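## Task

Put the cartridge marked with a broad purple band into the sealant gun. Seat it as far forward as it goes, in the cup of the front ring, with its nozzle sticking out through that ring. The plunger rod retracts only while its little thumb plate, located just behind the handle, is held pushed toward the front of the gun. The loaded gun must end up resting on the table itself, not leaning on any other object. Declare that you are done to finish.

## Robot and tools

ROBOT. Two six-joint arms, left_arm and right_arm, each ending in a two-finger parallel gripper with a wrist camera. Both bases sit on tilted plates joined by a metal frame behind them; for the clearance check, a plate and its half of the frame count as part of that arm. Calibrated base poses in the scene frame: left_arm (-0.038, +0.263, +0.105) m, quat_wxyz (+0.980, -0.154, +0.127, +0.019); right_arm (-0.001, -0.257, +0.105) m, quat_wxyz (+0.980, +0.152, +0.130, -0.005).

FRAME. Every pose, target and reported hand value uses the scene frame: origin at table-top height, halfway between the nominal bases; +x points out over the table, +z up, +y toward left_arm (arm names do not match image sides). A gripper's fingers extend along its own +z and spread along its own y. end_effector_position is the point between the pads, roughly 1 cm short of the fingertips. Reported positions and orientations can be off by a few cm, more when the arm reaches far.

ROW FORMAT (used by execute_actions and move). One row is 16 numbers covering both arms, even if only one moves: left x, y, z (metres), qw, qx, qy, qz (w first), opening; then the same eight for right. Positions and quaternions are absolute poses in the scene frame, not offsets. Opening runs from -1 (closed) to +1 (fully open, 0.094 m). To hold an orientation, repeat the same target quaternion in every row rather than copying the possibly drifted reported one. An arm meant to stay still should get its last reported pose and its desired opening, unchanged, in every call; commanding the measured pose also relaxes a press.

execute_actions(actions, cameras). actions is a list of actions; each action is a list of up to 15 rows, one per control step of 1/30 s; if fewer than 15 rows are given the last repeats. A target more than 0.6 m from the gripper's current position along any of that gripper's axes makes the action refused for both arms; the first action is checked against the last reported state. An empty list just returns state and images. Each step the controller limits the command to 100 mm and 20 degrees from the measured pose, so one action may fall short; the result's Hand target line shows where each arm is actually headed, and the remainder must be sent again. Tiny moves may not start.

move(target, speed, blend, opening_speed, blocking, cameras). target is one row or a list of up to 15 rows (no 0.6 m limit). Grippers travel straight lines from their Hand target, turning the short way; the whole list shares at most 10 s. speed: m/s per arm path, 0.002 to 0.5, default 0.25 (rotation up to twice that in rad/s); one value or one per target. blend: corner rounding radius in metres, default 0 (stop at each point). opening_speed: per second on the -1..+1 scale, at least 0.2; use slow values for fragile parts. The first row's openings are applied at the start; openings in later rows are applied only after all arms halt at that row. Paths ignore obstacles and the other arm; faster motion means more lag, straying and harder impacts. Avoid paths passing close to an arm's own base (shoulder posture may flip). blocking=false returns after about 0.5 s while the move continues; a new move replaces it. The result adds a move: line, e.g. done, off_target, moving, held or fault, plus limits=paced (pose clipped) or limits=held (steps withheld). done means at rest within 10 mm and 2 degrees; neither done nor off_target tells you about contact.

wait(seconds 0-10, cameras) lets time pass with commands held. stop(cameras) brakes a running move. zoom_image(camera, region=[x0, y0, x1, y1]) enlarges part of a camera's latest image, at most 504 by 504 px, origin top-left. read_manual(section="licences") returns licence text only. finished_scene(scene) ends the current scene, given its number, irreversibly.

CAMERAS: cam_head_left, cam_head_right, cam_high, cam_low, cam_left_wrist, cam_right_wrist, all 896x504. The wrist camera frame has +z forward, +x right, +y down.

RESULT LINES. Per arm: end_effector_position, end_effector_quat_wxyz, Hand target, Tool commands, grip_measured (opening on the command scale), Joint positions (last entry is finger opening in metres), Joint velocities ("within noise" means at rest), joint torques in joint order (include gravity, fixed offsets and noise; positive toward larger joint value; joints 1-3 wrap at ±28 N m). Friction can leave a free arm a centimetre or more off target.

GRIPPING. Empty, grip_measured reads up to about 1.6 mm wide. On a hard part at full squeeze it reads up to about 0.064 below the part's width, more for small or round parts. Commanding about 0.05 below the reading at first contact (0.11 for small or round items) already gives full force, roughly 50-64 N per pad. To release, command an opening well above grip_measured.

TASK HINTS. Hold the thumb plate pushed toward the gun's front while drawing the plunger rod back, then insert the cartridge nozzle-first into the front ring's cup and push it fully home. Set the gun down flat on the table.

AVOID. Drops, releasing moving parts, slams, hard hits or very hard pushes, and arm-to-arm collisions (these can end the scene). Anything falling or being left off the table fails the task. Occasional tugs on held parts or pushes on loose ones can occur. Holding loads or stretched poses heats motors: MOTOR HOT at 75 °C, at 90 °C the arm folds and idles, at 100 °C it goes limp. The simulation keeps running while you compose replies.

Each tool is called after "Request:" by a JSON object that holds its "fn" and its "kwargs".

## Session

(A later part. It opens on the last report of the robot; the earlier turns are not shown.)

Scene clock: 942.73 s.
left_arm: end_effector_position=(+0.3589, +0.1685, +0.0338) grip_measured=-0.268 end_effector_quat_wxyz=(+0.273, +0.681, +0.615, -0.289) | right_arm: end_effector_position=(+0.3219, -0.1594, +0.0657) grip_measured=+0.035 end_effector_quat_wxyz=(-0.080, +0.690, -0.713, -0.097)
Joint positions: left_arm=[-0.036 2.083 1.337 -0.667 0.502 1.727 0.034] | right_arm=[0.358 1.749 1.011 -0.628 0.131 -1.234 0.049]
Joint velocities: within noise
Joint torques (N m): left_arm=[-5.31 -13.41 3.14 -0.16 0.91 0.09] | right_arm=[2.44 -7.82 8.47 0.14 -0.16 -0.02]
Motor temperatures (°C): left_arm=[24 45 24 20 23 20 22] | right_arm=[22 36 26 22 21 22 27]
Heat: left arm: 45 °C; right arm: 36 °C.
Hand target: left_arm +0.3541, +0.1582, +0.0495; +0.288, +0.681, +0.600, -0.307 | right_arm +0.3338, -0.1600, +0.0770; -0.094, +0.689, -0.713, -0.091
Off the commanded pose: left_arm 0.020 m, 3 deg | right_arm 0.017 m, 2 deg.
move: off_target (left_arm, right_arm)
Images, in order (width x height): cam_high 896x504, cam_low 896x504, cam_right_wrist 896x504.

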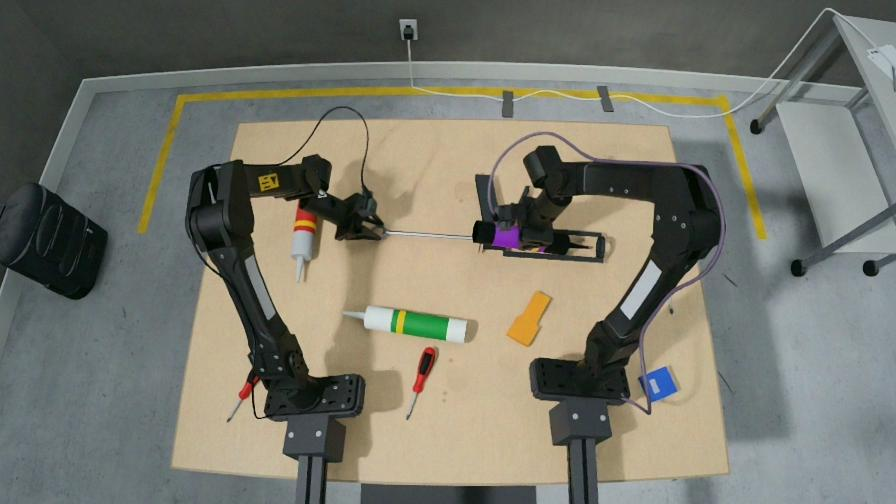

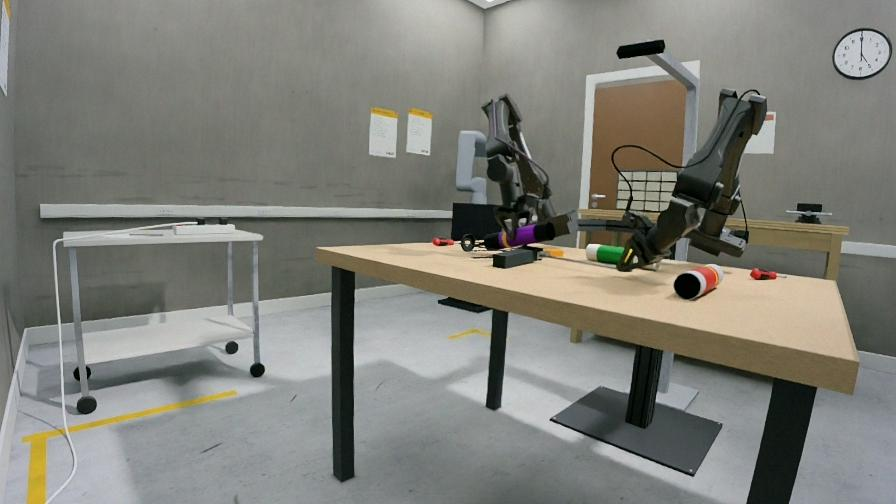

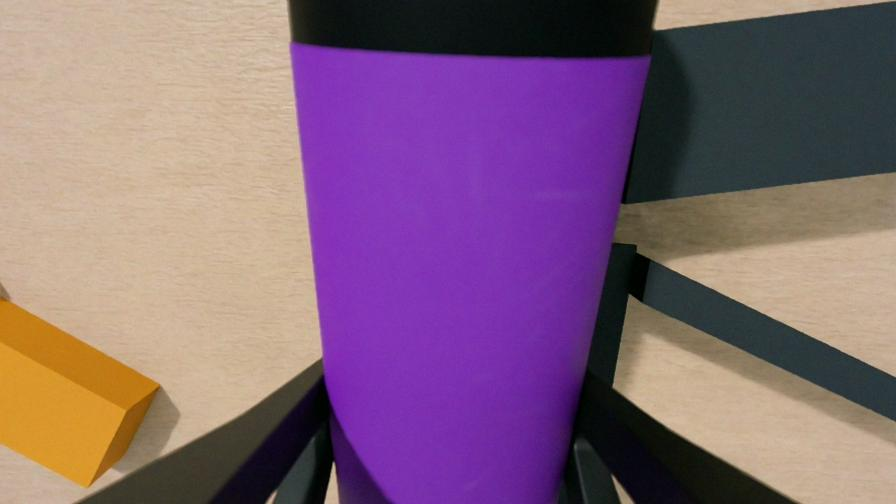

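Request:
{"fn": "move", "kwargs": {"target": [0.354,0.158,0.050,0.2881,0.6803,0.5988,-0.3063,-0.5,0.338,-0.168,0.084,0.0939,-0.6888,0.7131,0.0907,-0.3], "speed": 0.06, "cameras": ["cam_low","cam_high","cam_right_wrist"]}}

Request:
{"fn": "zoom_image", "kwargs": {"camera": "cam_high", "region": [540, 220, 630, 270]}}

Request:
{"fn": "zoom_image", "kwargs": {"camera": "cam_low", "region": [450, 225, 540, 275]}}

Scene clock: 952.73 s.
left_arm: end_effector_position=(+0.3589, +0.1685, +0.0338) grip_measured=-0.268 end_effector_quat_wxyz=(+0.273, +0.681, +0.615, -0.289) | right_arm: end_effector_position=(+0.3221, -0.1698, +0.0657) grip_measured=+0.035 end_effector_quat_wxyz=(-0.066, +0.691, -0.714, -0.096)
Joint positions: left_arm=[-0.036 2.083 1.337 -0.667 0.502 1.727 0.034] | right_arm=[0.336 1.749 1.028 -0.666 0.141 -1.25 0.049]
Joint velocities: within noise
Joint torques (N m): left_arm=[-5.33 -13.41 3.18 -0.16 0.9 0.1] | right_arm=[2.65 -9.35 8.84 0.13 -0.29 -0.06]
Motor temperatures (°C): left_arm=[24 45 24 20 23 20 22] | right_arm=[22 36 27 22 21 22 27]
Heat: left arm: 45 °C; right arm: 36 °C.
Hand target: left_arm +0.3541, +0.1582, +0.0495; +0.288, +0.681, +0.600, -0.307 | right_arm +0.3376, -0.1682, +0.0838; -0.094, +0.689, -0.713, -0.090
Off the commanded pose: left_arm 0.020 m, 3 deg | right_arm 0.024 m, 3 deg.
move: off_target (left_arm, right_arm)
Images, in order (width x height): cam_high 896x504, cam_low 896x504, cam_right_wrist 896x504.

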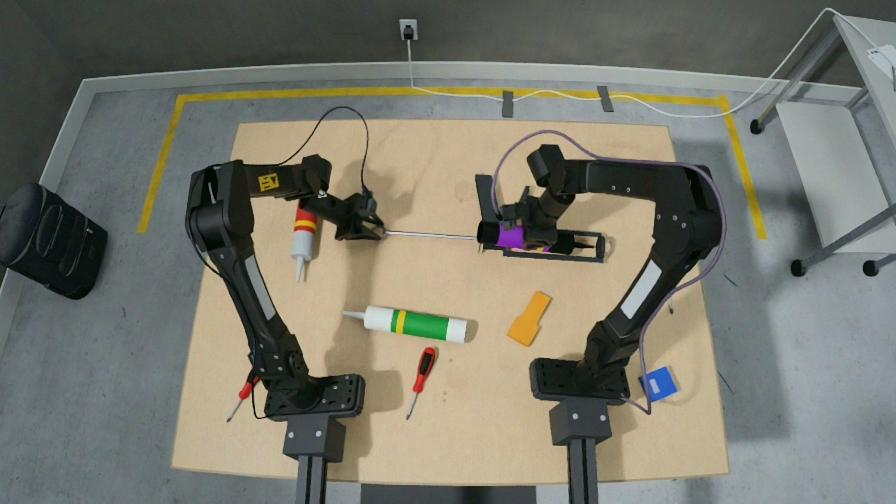

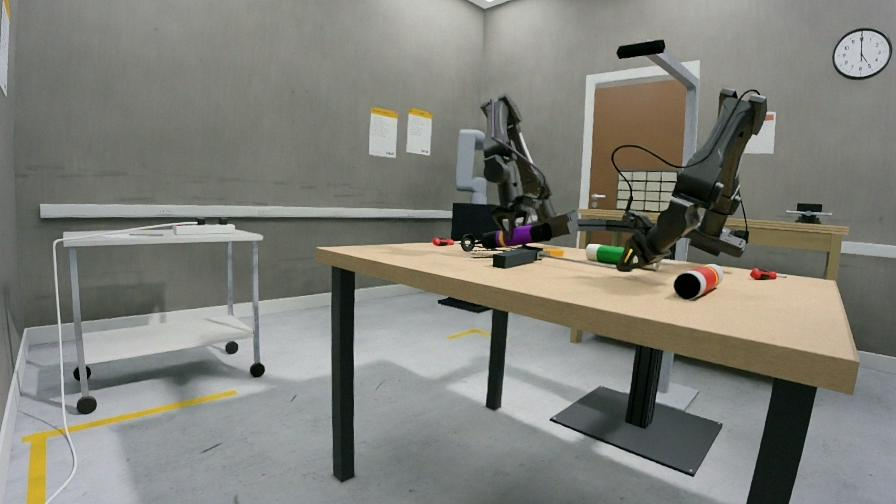

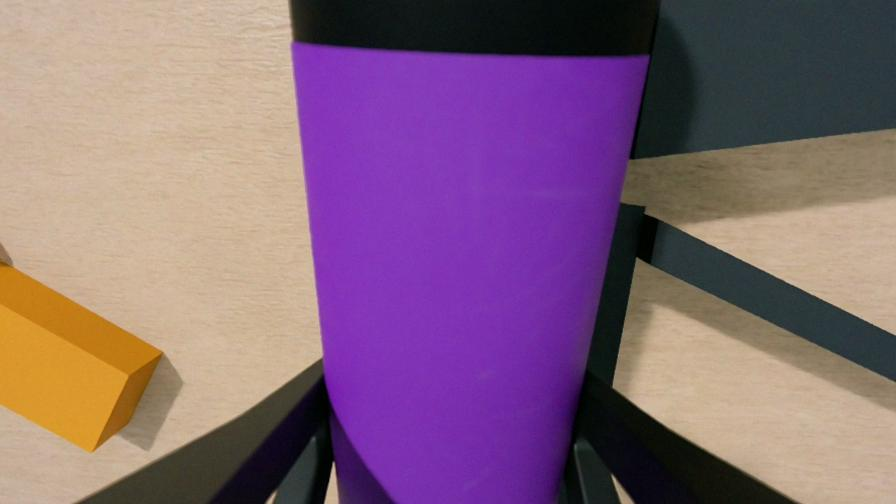

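Scaled by 5.600 from the camera's 896x504 image, which has a finer 1280x720 frame.

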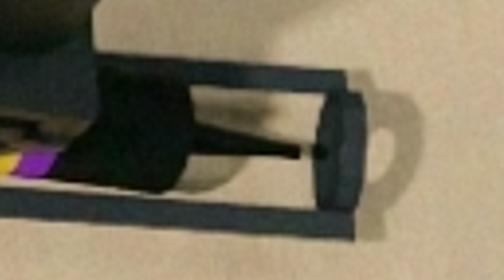

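Scaled by 5.600 from the camera's 896x504 image, which has a finer 1280x720 frame.

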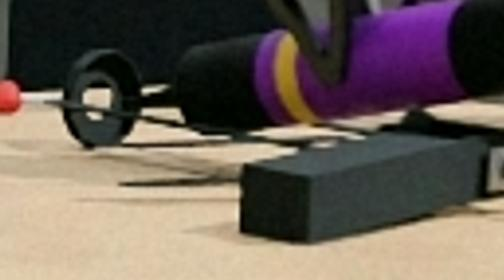

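Request:
{"fn": "move", "kwargs": {"target": [0.354,0.158,0.050,0.2881,0.6803,0.5988,-0.3063,-0.5,0.338,-0.182,0.082,0.0939,-0.6888,0.7131,0.0907,-0.3], "speed": 0.06, "cameras": ["cam_low","cam_high","cam_right_wrist"]}}

Request:
{"fn": "zoom_image", "kwargs": {"camera": "cam_high", "region": [540, 220, 630, 270]}}

Request:
{"fn": "zoom_image", "kwargs": {"camera": "cam_low", "region": [450, 225, 540, 275]}}

Scene clock: 960.47 s.
left_arm: end_effector_position=(+0.3589, +0.1685, +0.0338) grip_measured=-0.268 end_effector_quat_wxyz=(+0.273, +0.681, +0.615, -0.289) | right_arm: end_effector_position=(+0.3269, -0.1844, +0.0643) grip_measured=+0.035 end_effector_quat_wxyz=(-0.067, +0.690, -0.715, -0.091)
Joint positions: left_arm=[-0.036 2.083 1.337 -0.667 0.502 1.727 0.034] | right_arm=[0.292 1.735 1.028 -0.667 0.141 -1.293 0.049]
Joint velocities: within noise
Joint torques (N m): left_arm=[-5.33 -13.38 3.18 -0.15 0.9 0.09] | right_arm=[2.62 -9.85 7.53 0.12 -0.39 -0.07]
Motor temperatures (°C): left_arm=[24 45 24 20 23 20 22] | right_arm=[22 37 28 22 21 22 27]
Heat: left arm: 45 °C; right arm: 37 °C.
Hand target: left_arm +0.3541, +0.1582, +0.0495; +0.288, +0.681, +0.600, -0.307 | right_arm +0.3378, -0.1822, +0.0817; -0.094, +0.689, -0.713, -0.090
Off the commanded pose: left_arm 0.020 m, 3 deg | right_arm 0.021 m, 3 deg.
move: off_target (left_arm, right_arm)
Images, in order (width x height): cam_high 896x504, cam_low 896x504, cam_right_wrist 896x504.

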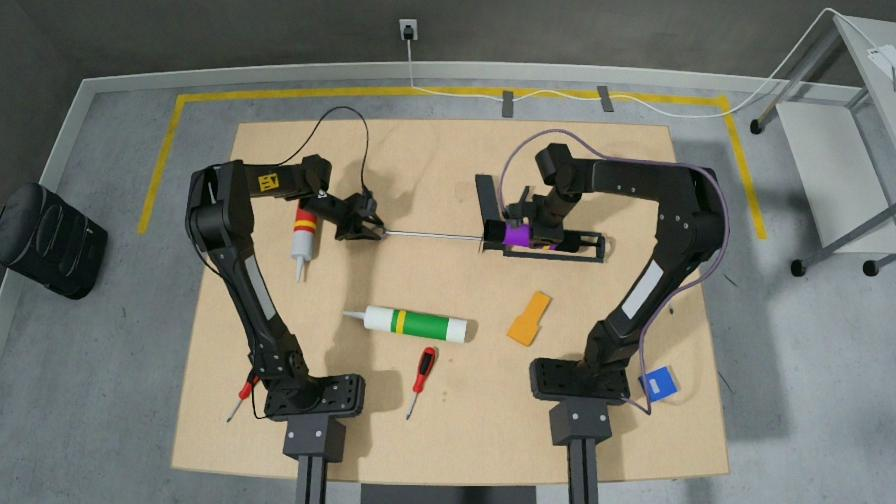

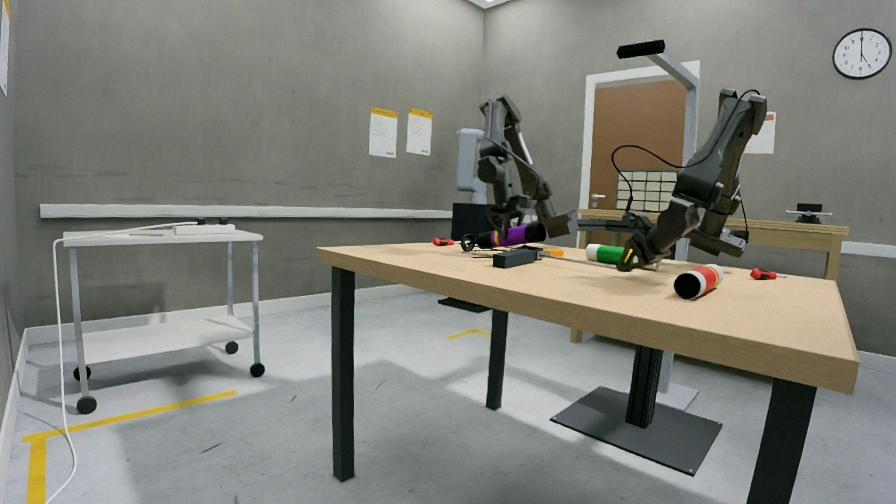

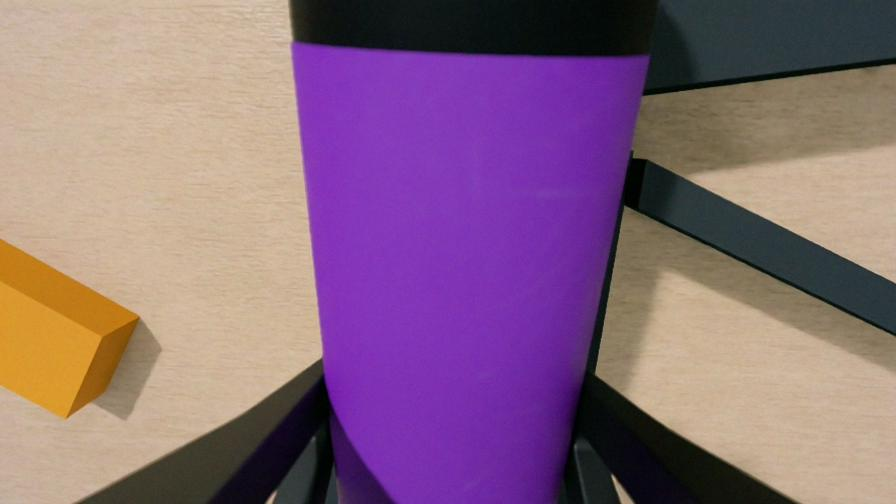

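Scaled by 5.600 from the camera's 896x504 image, which has a finer 1280x720 frame.

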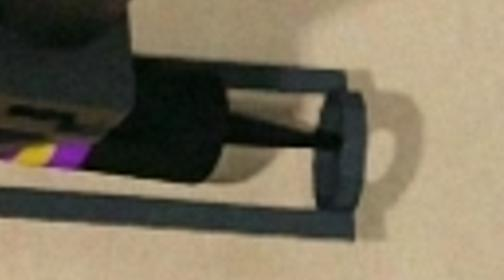

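Scaled by 5.600 from the camera's 896x504 image, which has a finer 1280x720 frame.

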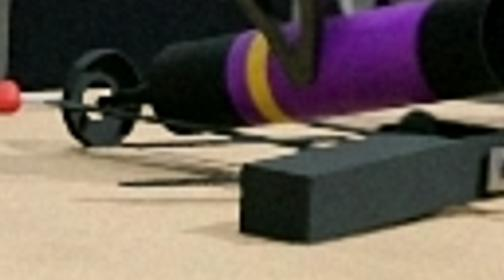

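Request:
{"fn": "move", "kwargs": {"target": [0.354,0.158,0.050,0.2881,0.6803,0.5988,-0.3063,-0.5,0.331,-0.193,0.079,0.0939,-0.6888,0.7131,0.0907,-0.3], "speed": 0.06, "cameras": ["cam_low","cam_high","cam_right_wrist"]}}

Request:
{"fn": "zoom_image", "kwargs": {"camera": "cam_high", "region": [540, 220, 630, 270]}}

Request:
{"fn": "zoom_image", "kwargs": {"camera": "cam_low", "region": [450, 225, 540, 275]}}

Scene clock: 970.10 s.
left_arm: end_effector_position=(+0.3589, +0.1685, +0.0338) grip_measured=-0.268 end_effector_quat_wxyz=(+0.273, +0.681, +0.615, -0.289) | right_arm: end_effector_position=(+0.3301, -0.1925, +0.0689) grip_measured=+0.035 end_effector_quat_wxyz=(-0.078, +0.688, -0.715, -0.090)
Joint positions: left_arm=[-0.036 2.083 1.337 -0.667 0.502 1.727 0.034] | right_arm=[0.265 1.705 1.022 -0.668 0.126 -1.321 0.049]
Joint velocities: within noise
Joint torques (N m): left_arm=[-5.31 -13.38 3.19 -0.15 0.89 0.1] | right_arm=[2.22 -9.87 4.22 0.28 -0.35 -0.07]
Motor temperatures (°C): left_arm=[24 45 24 20 23 20 22] | right_arm=[22 39 28 22 21 22 27]
Heat: left arm: 45 °C; right arm: 39 °C.
Hand target: left_arm +0.3541, +0.1582, +0.0495; +0.288, +0.681, +0.600, -0.306 | right_arm +0.3310, -0.1930, +0.0786; -0.094, +0.689, -0.713, -0.091
Off the commanded pose: left_arm 0.020 m, 3 deg | right_arm 0.010 m, 2 deg.
move: off_target (left_arm)
Images, in order (width x height): cam_high 896x504, cam_low 896x504, cam_right_wrist 896x504.

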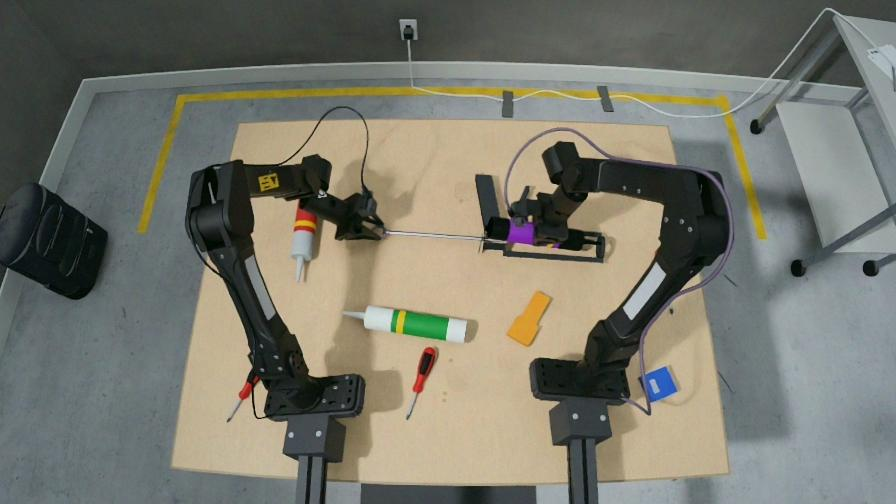

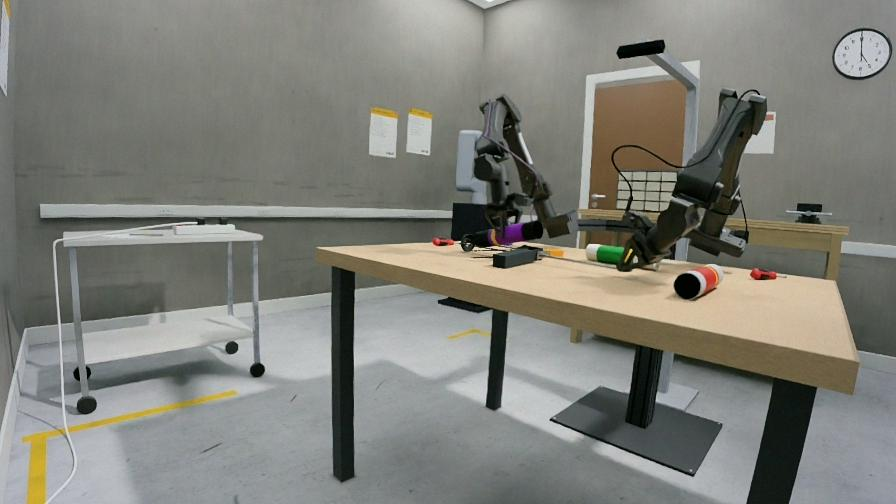

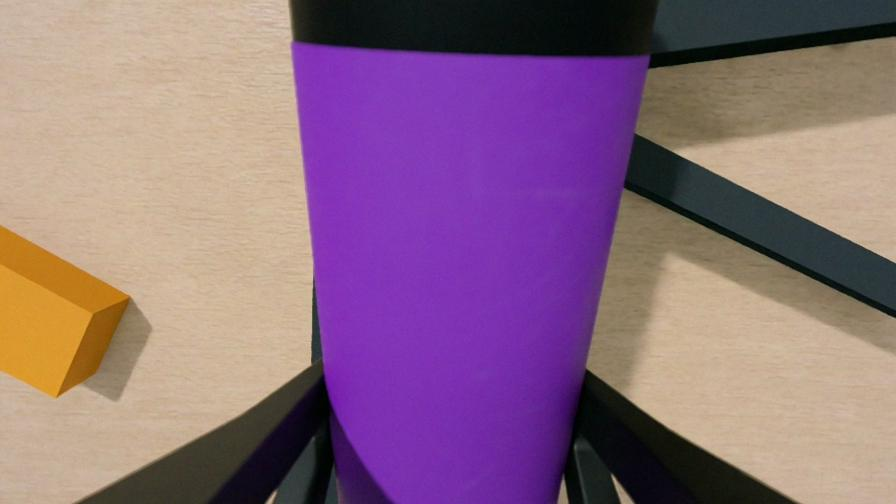

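Scaled by 5.600 from the camera's 896x504 image, which has a finer 1280x720 frame.

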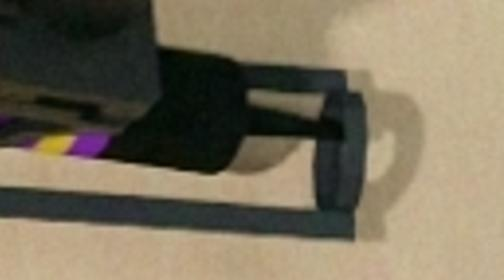

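Scaled by 5.600 from the camera's 896x504 image, which has a finer 1280x720 frame.

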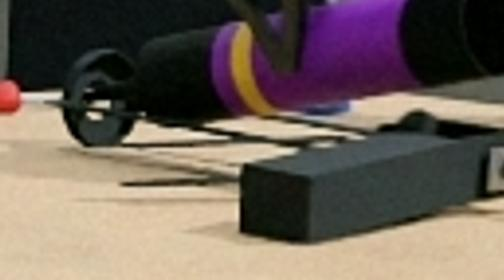

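Request:
{"fn": "move", "kwargs": {"target": [0.354,0.158,0.050,0.2881,0.6803,0.5988,-0.3063,-0.5,0.322,-0.188,0.056,0.0939,-0.6888,0.7131,0.0907,-0.3], "speed": 0.05, "cameras": ["cam_low","cam_high","cam_right_wrist"]}}

Request:
{"fn": "zoom_image", "kwargs": {"camera": "cam_high", "region": [540, 220, 630, 270]}}

Request:
{"fn": "zoom_image", "kwargs": {"camera": "cam_low", "region": [450, 225, 540, 275]}}

Scene clock: 976.83 s.
left_arm: end_effector_position=(+0.3591, +0.1685, +0.0338) grip_measured=-0.268 end_effector_quat_wxyz=(+0.274, +0.681, +0.615, -0.289) | right_arm: end_effector_position=(+0.3201, -0.1930, +0.0577) grip_measured=+0.035 end_effector_quat_wxyz=(-0.076, +0.690, -0.714, -0.090)
Joint positions: left_arm=[-0.036 2.083 1.337 -0.666 0.502 1.727 0.034] | right_arm=[0.258 1.702 0.963 -0.613 0.127 -1.332 0.049]
Joint velocities: within noise
Joint torques (N m): left_arm=[-5.3 -13.39 3.17 -0.16 0.9 0.09] | right_arm=[2.21 -6.74 2.84 0.86 -0.35 -0.03]
Motor temperatures (°C): left_arm=[24 45 24 20 23 20 22] | right_arm=[22 39 27 22 21 22 27]
Heat: left arm: 45 °C; right arm: 39 °C.
Hand target: left_arm +0.3541, +0.1582, +0.0495; +0.288, +0.681, +0.600, -0.306 | right_arm +0.3219, -0.1881, +0.0562; -0.093, +0.689, -0.713, -0.091
Off the commanded pose: left_arm 0.020 m, 3 deg | right_arm 0.006 m, 2 deg.
move: off_target (left_arm)
Images, in order (width x height): cam_high 896x504, cam_low 896x504, cam_right_wrist 896x504.

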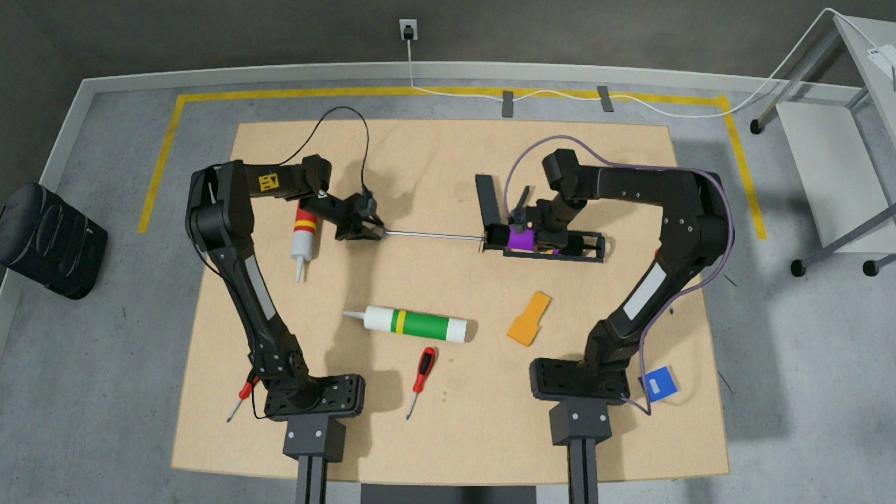

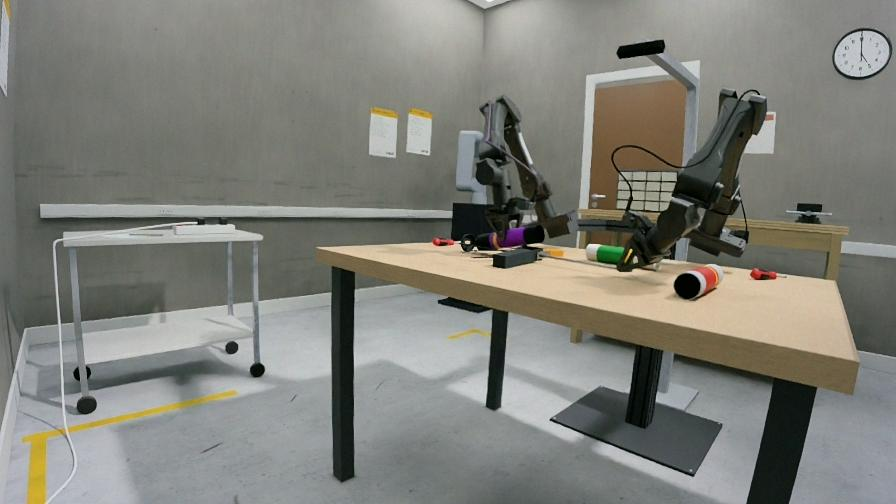

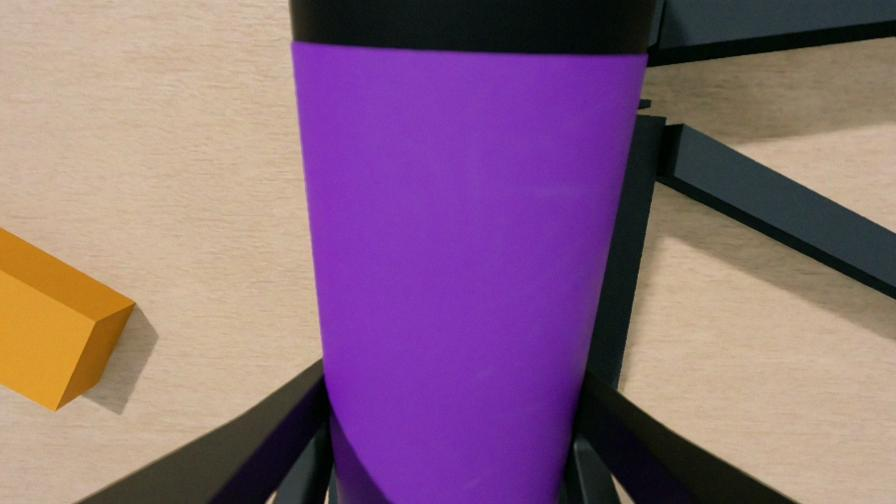

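Scaled by 5.600 from the camera's 896x504 image, which has a finer 1280x720 frame.

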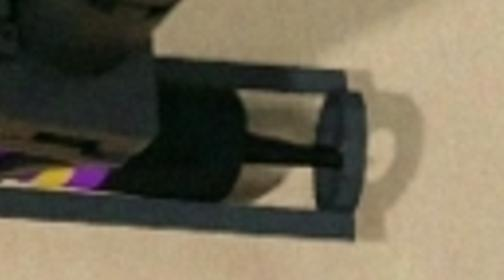

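Scaled by 5.600 from the camera's 896x504 image, which has a finer 1280x720 frame.

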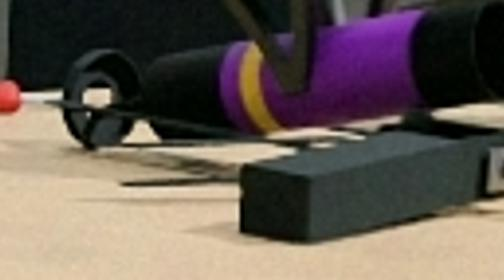

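Request:
{"fn": "move", "kwargs": {"target": [0.354,0.158,0.050,0.2881,0.6803,0.5988,-0.3063,-0.5,0.323,-0.202,0.060,0.0939,-0.6888,0.7131,0.0907,-0.3], "speed": 0.05, "cameras": ["cam_low","cam_high","cam_right_wrist"]}}

Request:
{"fn": "zoom_image", "kwargs": {"camera": "cam_high", "region": [540, 220, 630, 270]}}

Request:
{"fn": "zoom_image", "kwargs": {"camera": "cam_low", "region": [450, 225, 540, 275]}}

Scene clock: 990.87 s.
left_arm: end_effector_position=(+0.3591, +0.1685, +0.0338) grip_measured=-0.268 end_effector_quat_wxyz=(+0.274, +0.681, +0.615, -0.289) | right_arm: end_effector_position=(+0.3227, -0.2014, +0.0570) grip_measured=+0.035 end_effector_quat_wxyz=(-0.081, +0.688, -0.715, -0.093)
Joint positions: left_arm=[-0.036 2.083 1.337 -0.666 0.502 1.727 0.034] | right_arm=[0.222 1.693 0.963 -0.613 0.108 -1.364 0.049]
Joint velocities: within noise
Joint torques (N m): left_arm=[-5.34 -13.38 3.18 -0.15 0.91 0.1] | right_arm=[1.81 -8.38 3.15 0.53 -0.26 -0.11]
Motor temperatures (°C): left_arm=[24 46 24 20 23 20 22] | right_arm=[22 38 26 22 21 22 27]
Heat: left arm: 46 °C; right arm: 38 °C.
Hand target: left_arm +0.3541, +0.1582, +0.0495; +0.288, +0.681, +0.600, -0.306 | right_arm +0.3230, -0.2020, +0.0600; -0.094, +0.689, -0.713, -0.091
Off the commanded pose: left_arm 0.020 m, 3 deg | right_arm 0.003 m, 1 deg.
move: off_target (left_arm)
Images, in order (width x height): cam_high 896x504, cam_low 896x504, cam_right_wrist 896x504.

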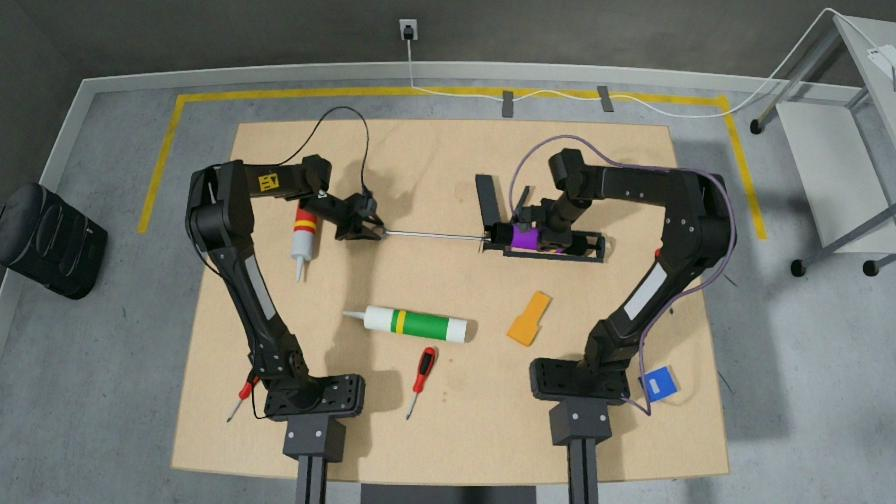

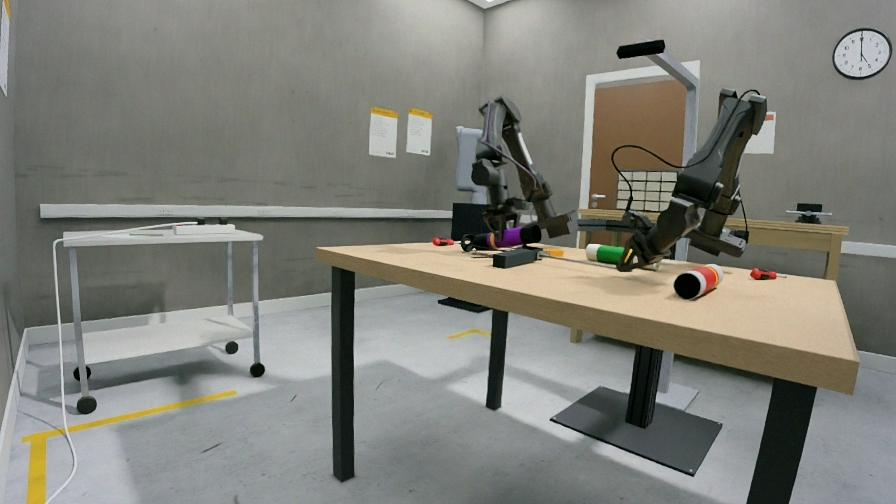

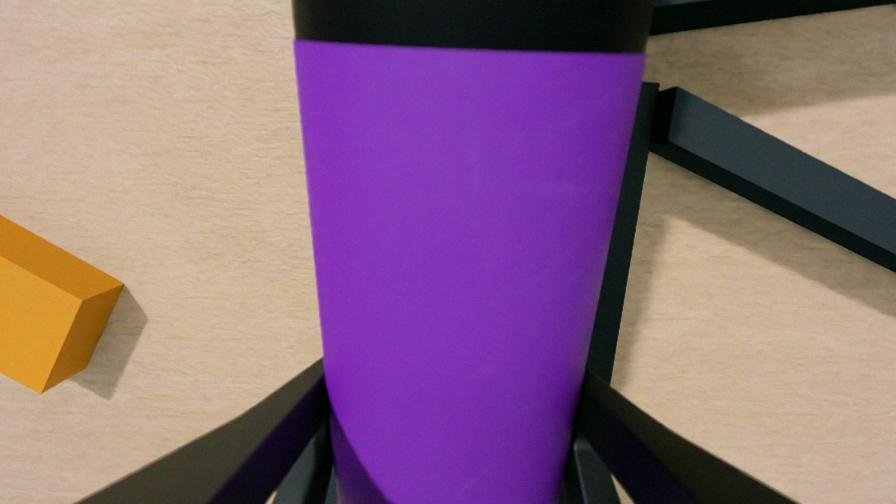

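Scaled by 5.600 from the camera's 896x504 image, which has a finer 1280x720 frame.

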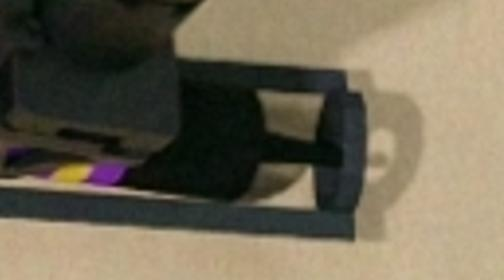

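Scaled by 5.600 from the camera's 896x504 image, which has a finer 1280x720 frame.

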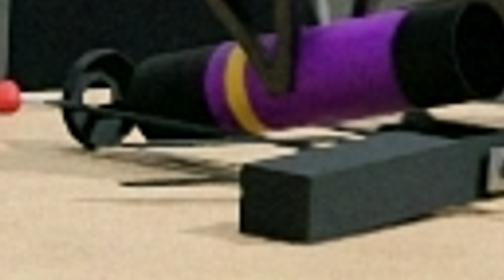

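Request:
{"fn": "move", "kwargs": {"target": [0.354,0.158,0.050,0.2881,0.6803,0.5988,-0.3063,-0.5,0.322,-0.214,0.060,0.0939,-0.6888,0.7131,0.0907,-0.3], "speed": 0.05, "cameras": ["cam_low","cam_high","cam_right_wrist"]}}

Request:
{"fn": "zoom_image", "kwargs": {"camera": "cam_high", "region": [560, 230, 620, 263]}}

Request:
{"fn": "zoom_image", "kwargs": {"camera": "cam_low", "region": [455, 225, 500, 250]}}

Scene clock: 997.53 s.
left_arm: end_effector_position=(+0.3591, +0.1685, +0.0338) grip_measured=-0.268 end_effector_quat_wxyz=(+0.274, +0.681, +0.615, -0.289) | right_arm: end_effector_position=(+0.3213, -0.2145, +0.0545) grip_measured=+0.035 end_effector_quat_wxyz=(-0.079, +0.688, -0.715, -0.091)
Joint positions: left_arm=[-0.036 2.083 1.337 -0.666 0.502 1.727 0.034] | right_arm=[0.181 1.677 0.951 -0.613 0.104 -1.403 0.049]
Joint velocities: within noise
Joint torques (N m): left_arm=[-5.31 -13.41 3.15 -0.16 0.91 0.08] | right_arm=[1.89 -8.69 3.56 0.4 -0.32 -0.08]
Motor temperatures (°C): left_arm=[24 46 24 20 23 20 22] | right_arm=[22 38 26 22 21 22 27]
Heat: left arm: 46 °C; right arm: 38 °C.
Hand target: left_arm +0.3541, +0.1582, +0.0495; +0.288, +0.681, +0.600, -0.306 | right_arm +0.3220, -0.2140, +0.0599; -0.094, +0.689, -0.713, -0.091
Off the commanded pose: left_arm 0.020 m, 3 deg | right_arm 0.006 m, 2 deg.
move: off_target (left_arm)
Images, in order (width x height): cam_high 896x504, cam_low 896x504, cam_right_wrist 896x504.

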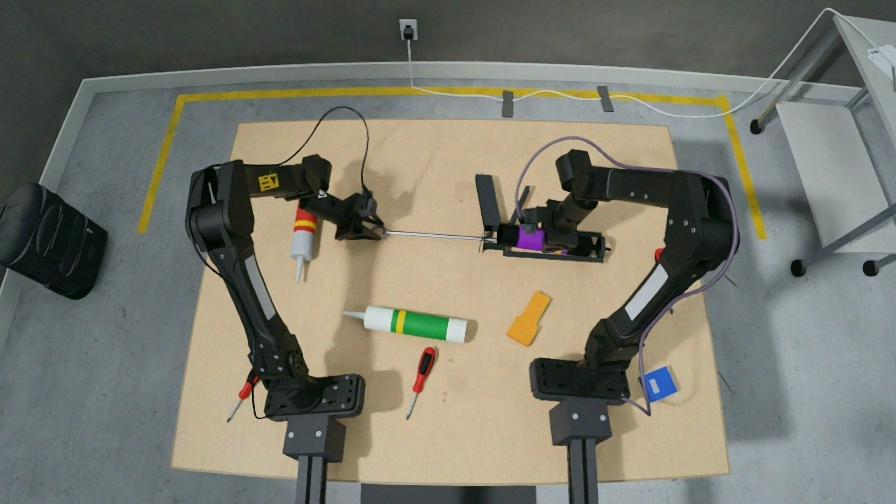

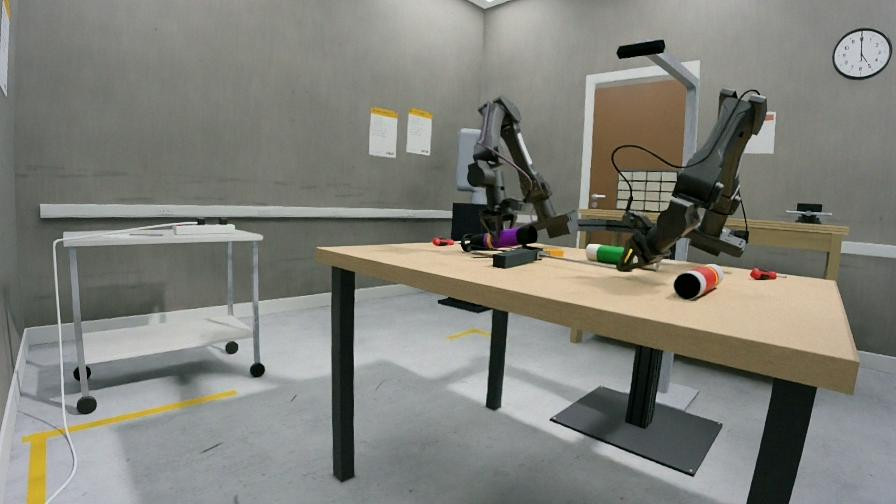

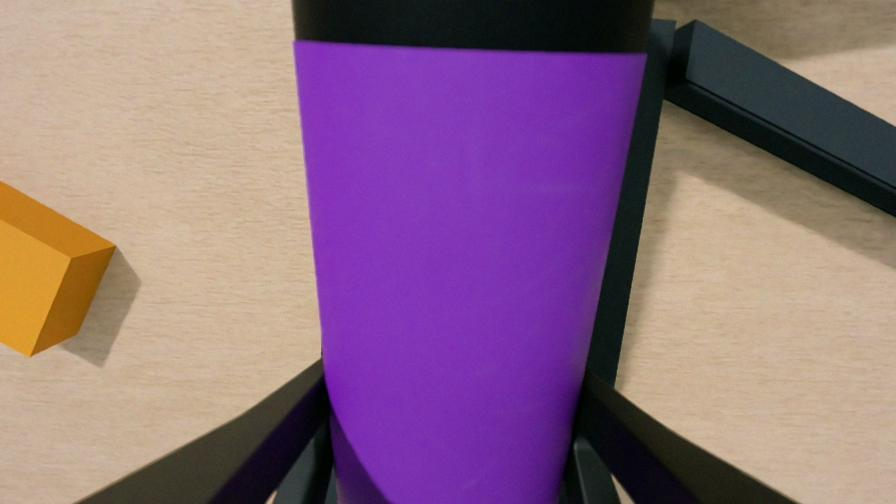

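Scaled by 8.400 from the camera's 896x504 image, which has a finer 1280x720 frame.

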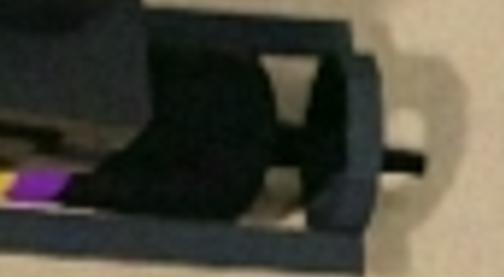

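Scaled by 11.200 from the camera's 896x504 image, which has a finer 1280x720 frame.

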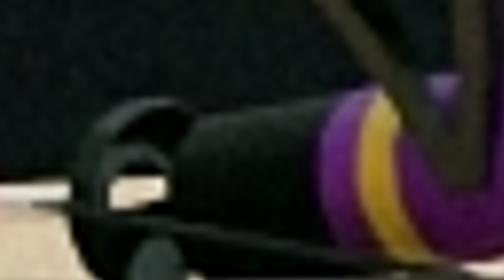

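Request:
{"fn": "move", "kwargs": {"target": [0.354,0.158,0.050,0.2881,0.6803,0.5988,-0.3063,-0.5,0.321,-0.224,0.060,0.0939,-0.6888,0.7131,0.0907,-0.3], "speed": 0.04, "cameras": ["cam_low","cam_high","cam_right_wrist"]}}

Request:
{"fn": "zoom_image", "kwargs": {"camera": "cam_high", "region": [560, 230, 620, 263]}}

Request:
{"fn": "zoom_image", "kwargs": {"camera": "cam_low", "region": [455, 225, 500, 250]}}

Scene clock: 1006.23 s.
left_arm: end_effector_position=(+0.3591, +0.1685, +0.0338) grip_measured=-0.268 end_effector_quat_wxyz=(+0.274, +0.681, +0.615, -0.289) | right_arm: end_effector_position=(+0.3211, -0.2259, +0.0528) grip_measured=+0.035 end_effector_quat_wxyz=(-0.078, +0.688, -0.717, -0.088)
Joint positions: left_arm=[-0.036 2.083 1.337 -0.666 0.502 1.727 0.034] | right_arm=[0.147 1.665 0.944 -0.613 0.104 -1.435 0.049]
Joint velocities: within noise
Joint torques (N m): left_arm=[-5.31 -13.39 3.17 -0.17 0.91 0.1] | right_arm=[1.95 -9.01 3.69 0.3 -0.41 -0.08]
Motor temperatures (°C): left_arm=[24 46 24 20 23 20 22] | right_arm=[22 38 26 22 21 22 27]
Heat: left arm: 46 °C; right arm: 38 °C.
Hand target: left_arm +0.3541, +0.1582, +0.0495; +0.288, +0.681, +0.600, -0.306 | right_arm +0.3211, -0.2240, +0.0599; -0.094, +0.689, -0.713, -0.091
Off the commanded pose: left_arm 0.020 m, 3 deg | right_arm 0.007 m, 2 deg.
move: off_target (left_arm)
Images, in order (width x height): cam_high 896x504, cam_low 896x504, cam_right_wrist 896x504.

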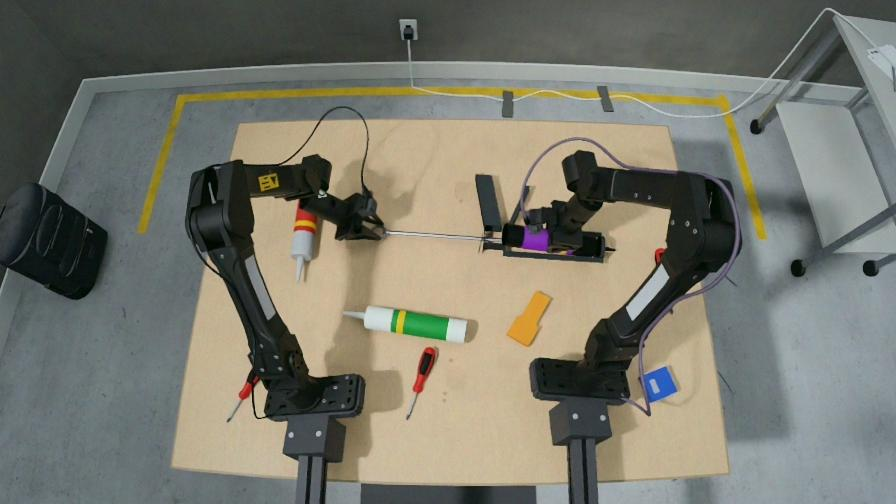

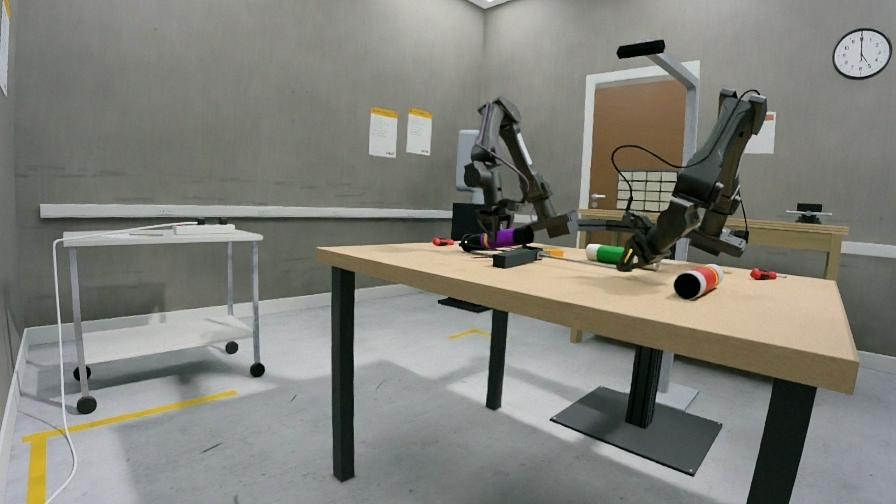

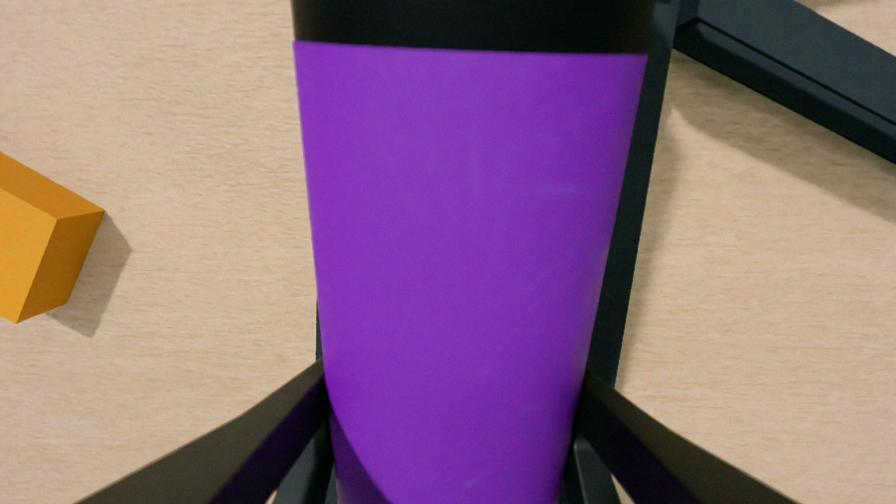

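Scaled by 8.400 from the camera's 896x504 image, which has a finer 1280x720 frame.

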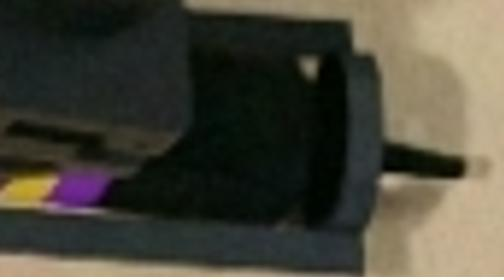

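Scaled by 11.200 from the camera's 896x504 image, which has a finer 1280x720 frame.

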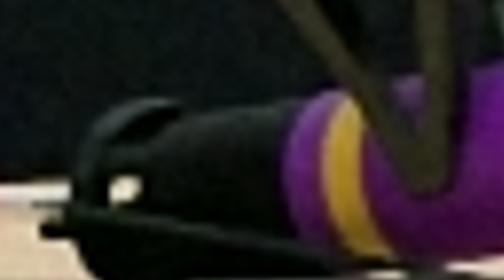

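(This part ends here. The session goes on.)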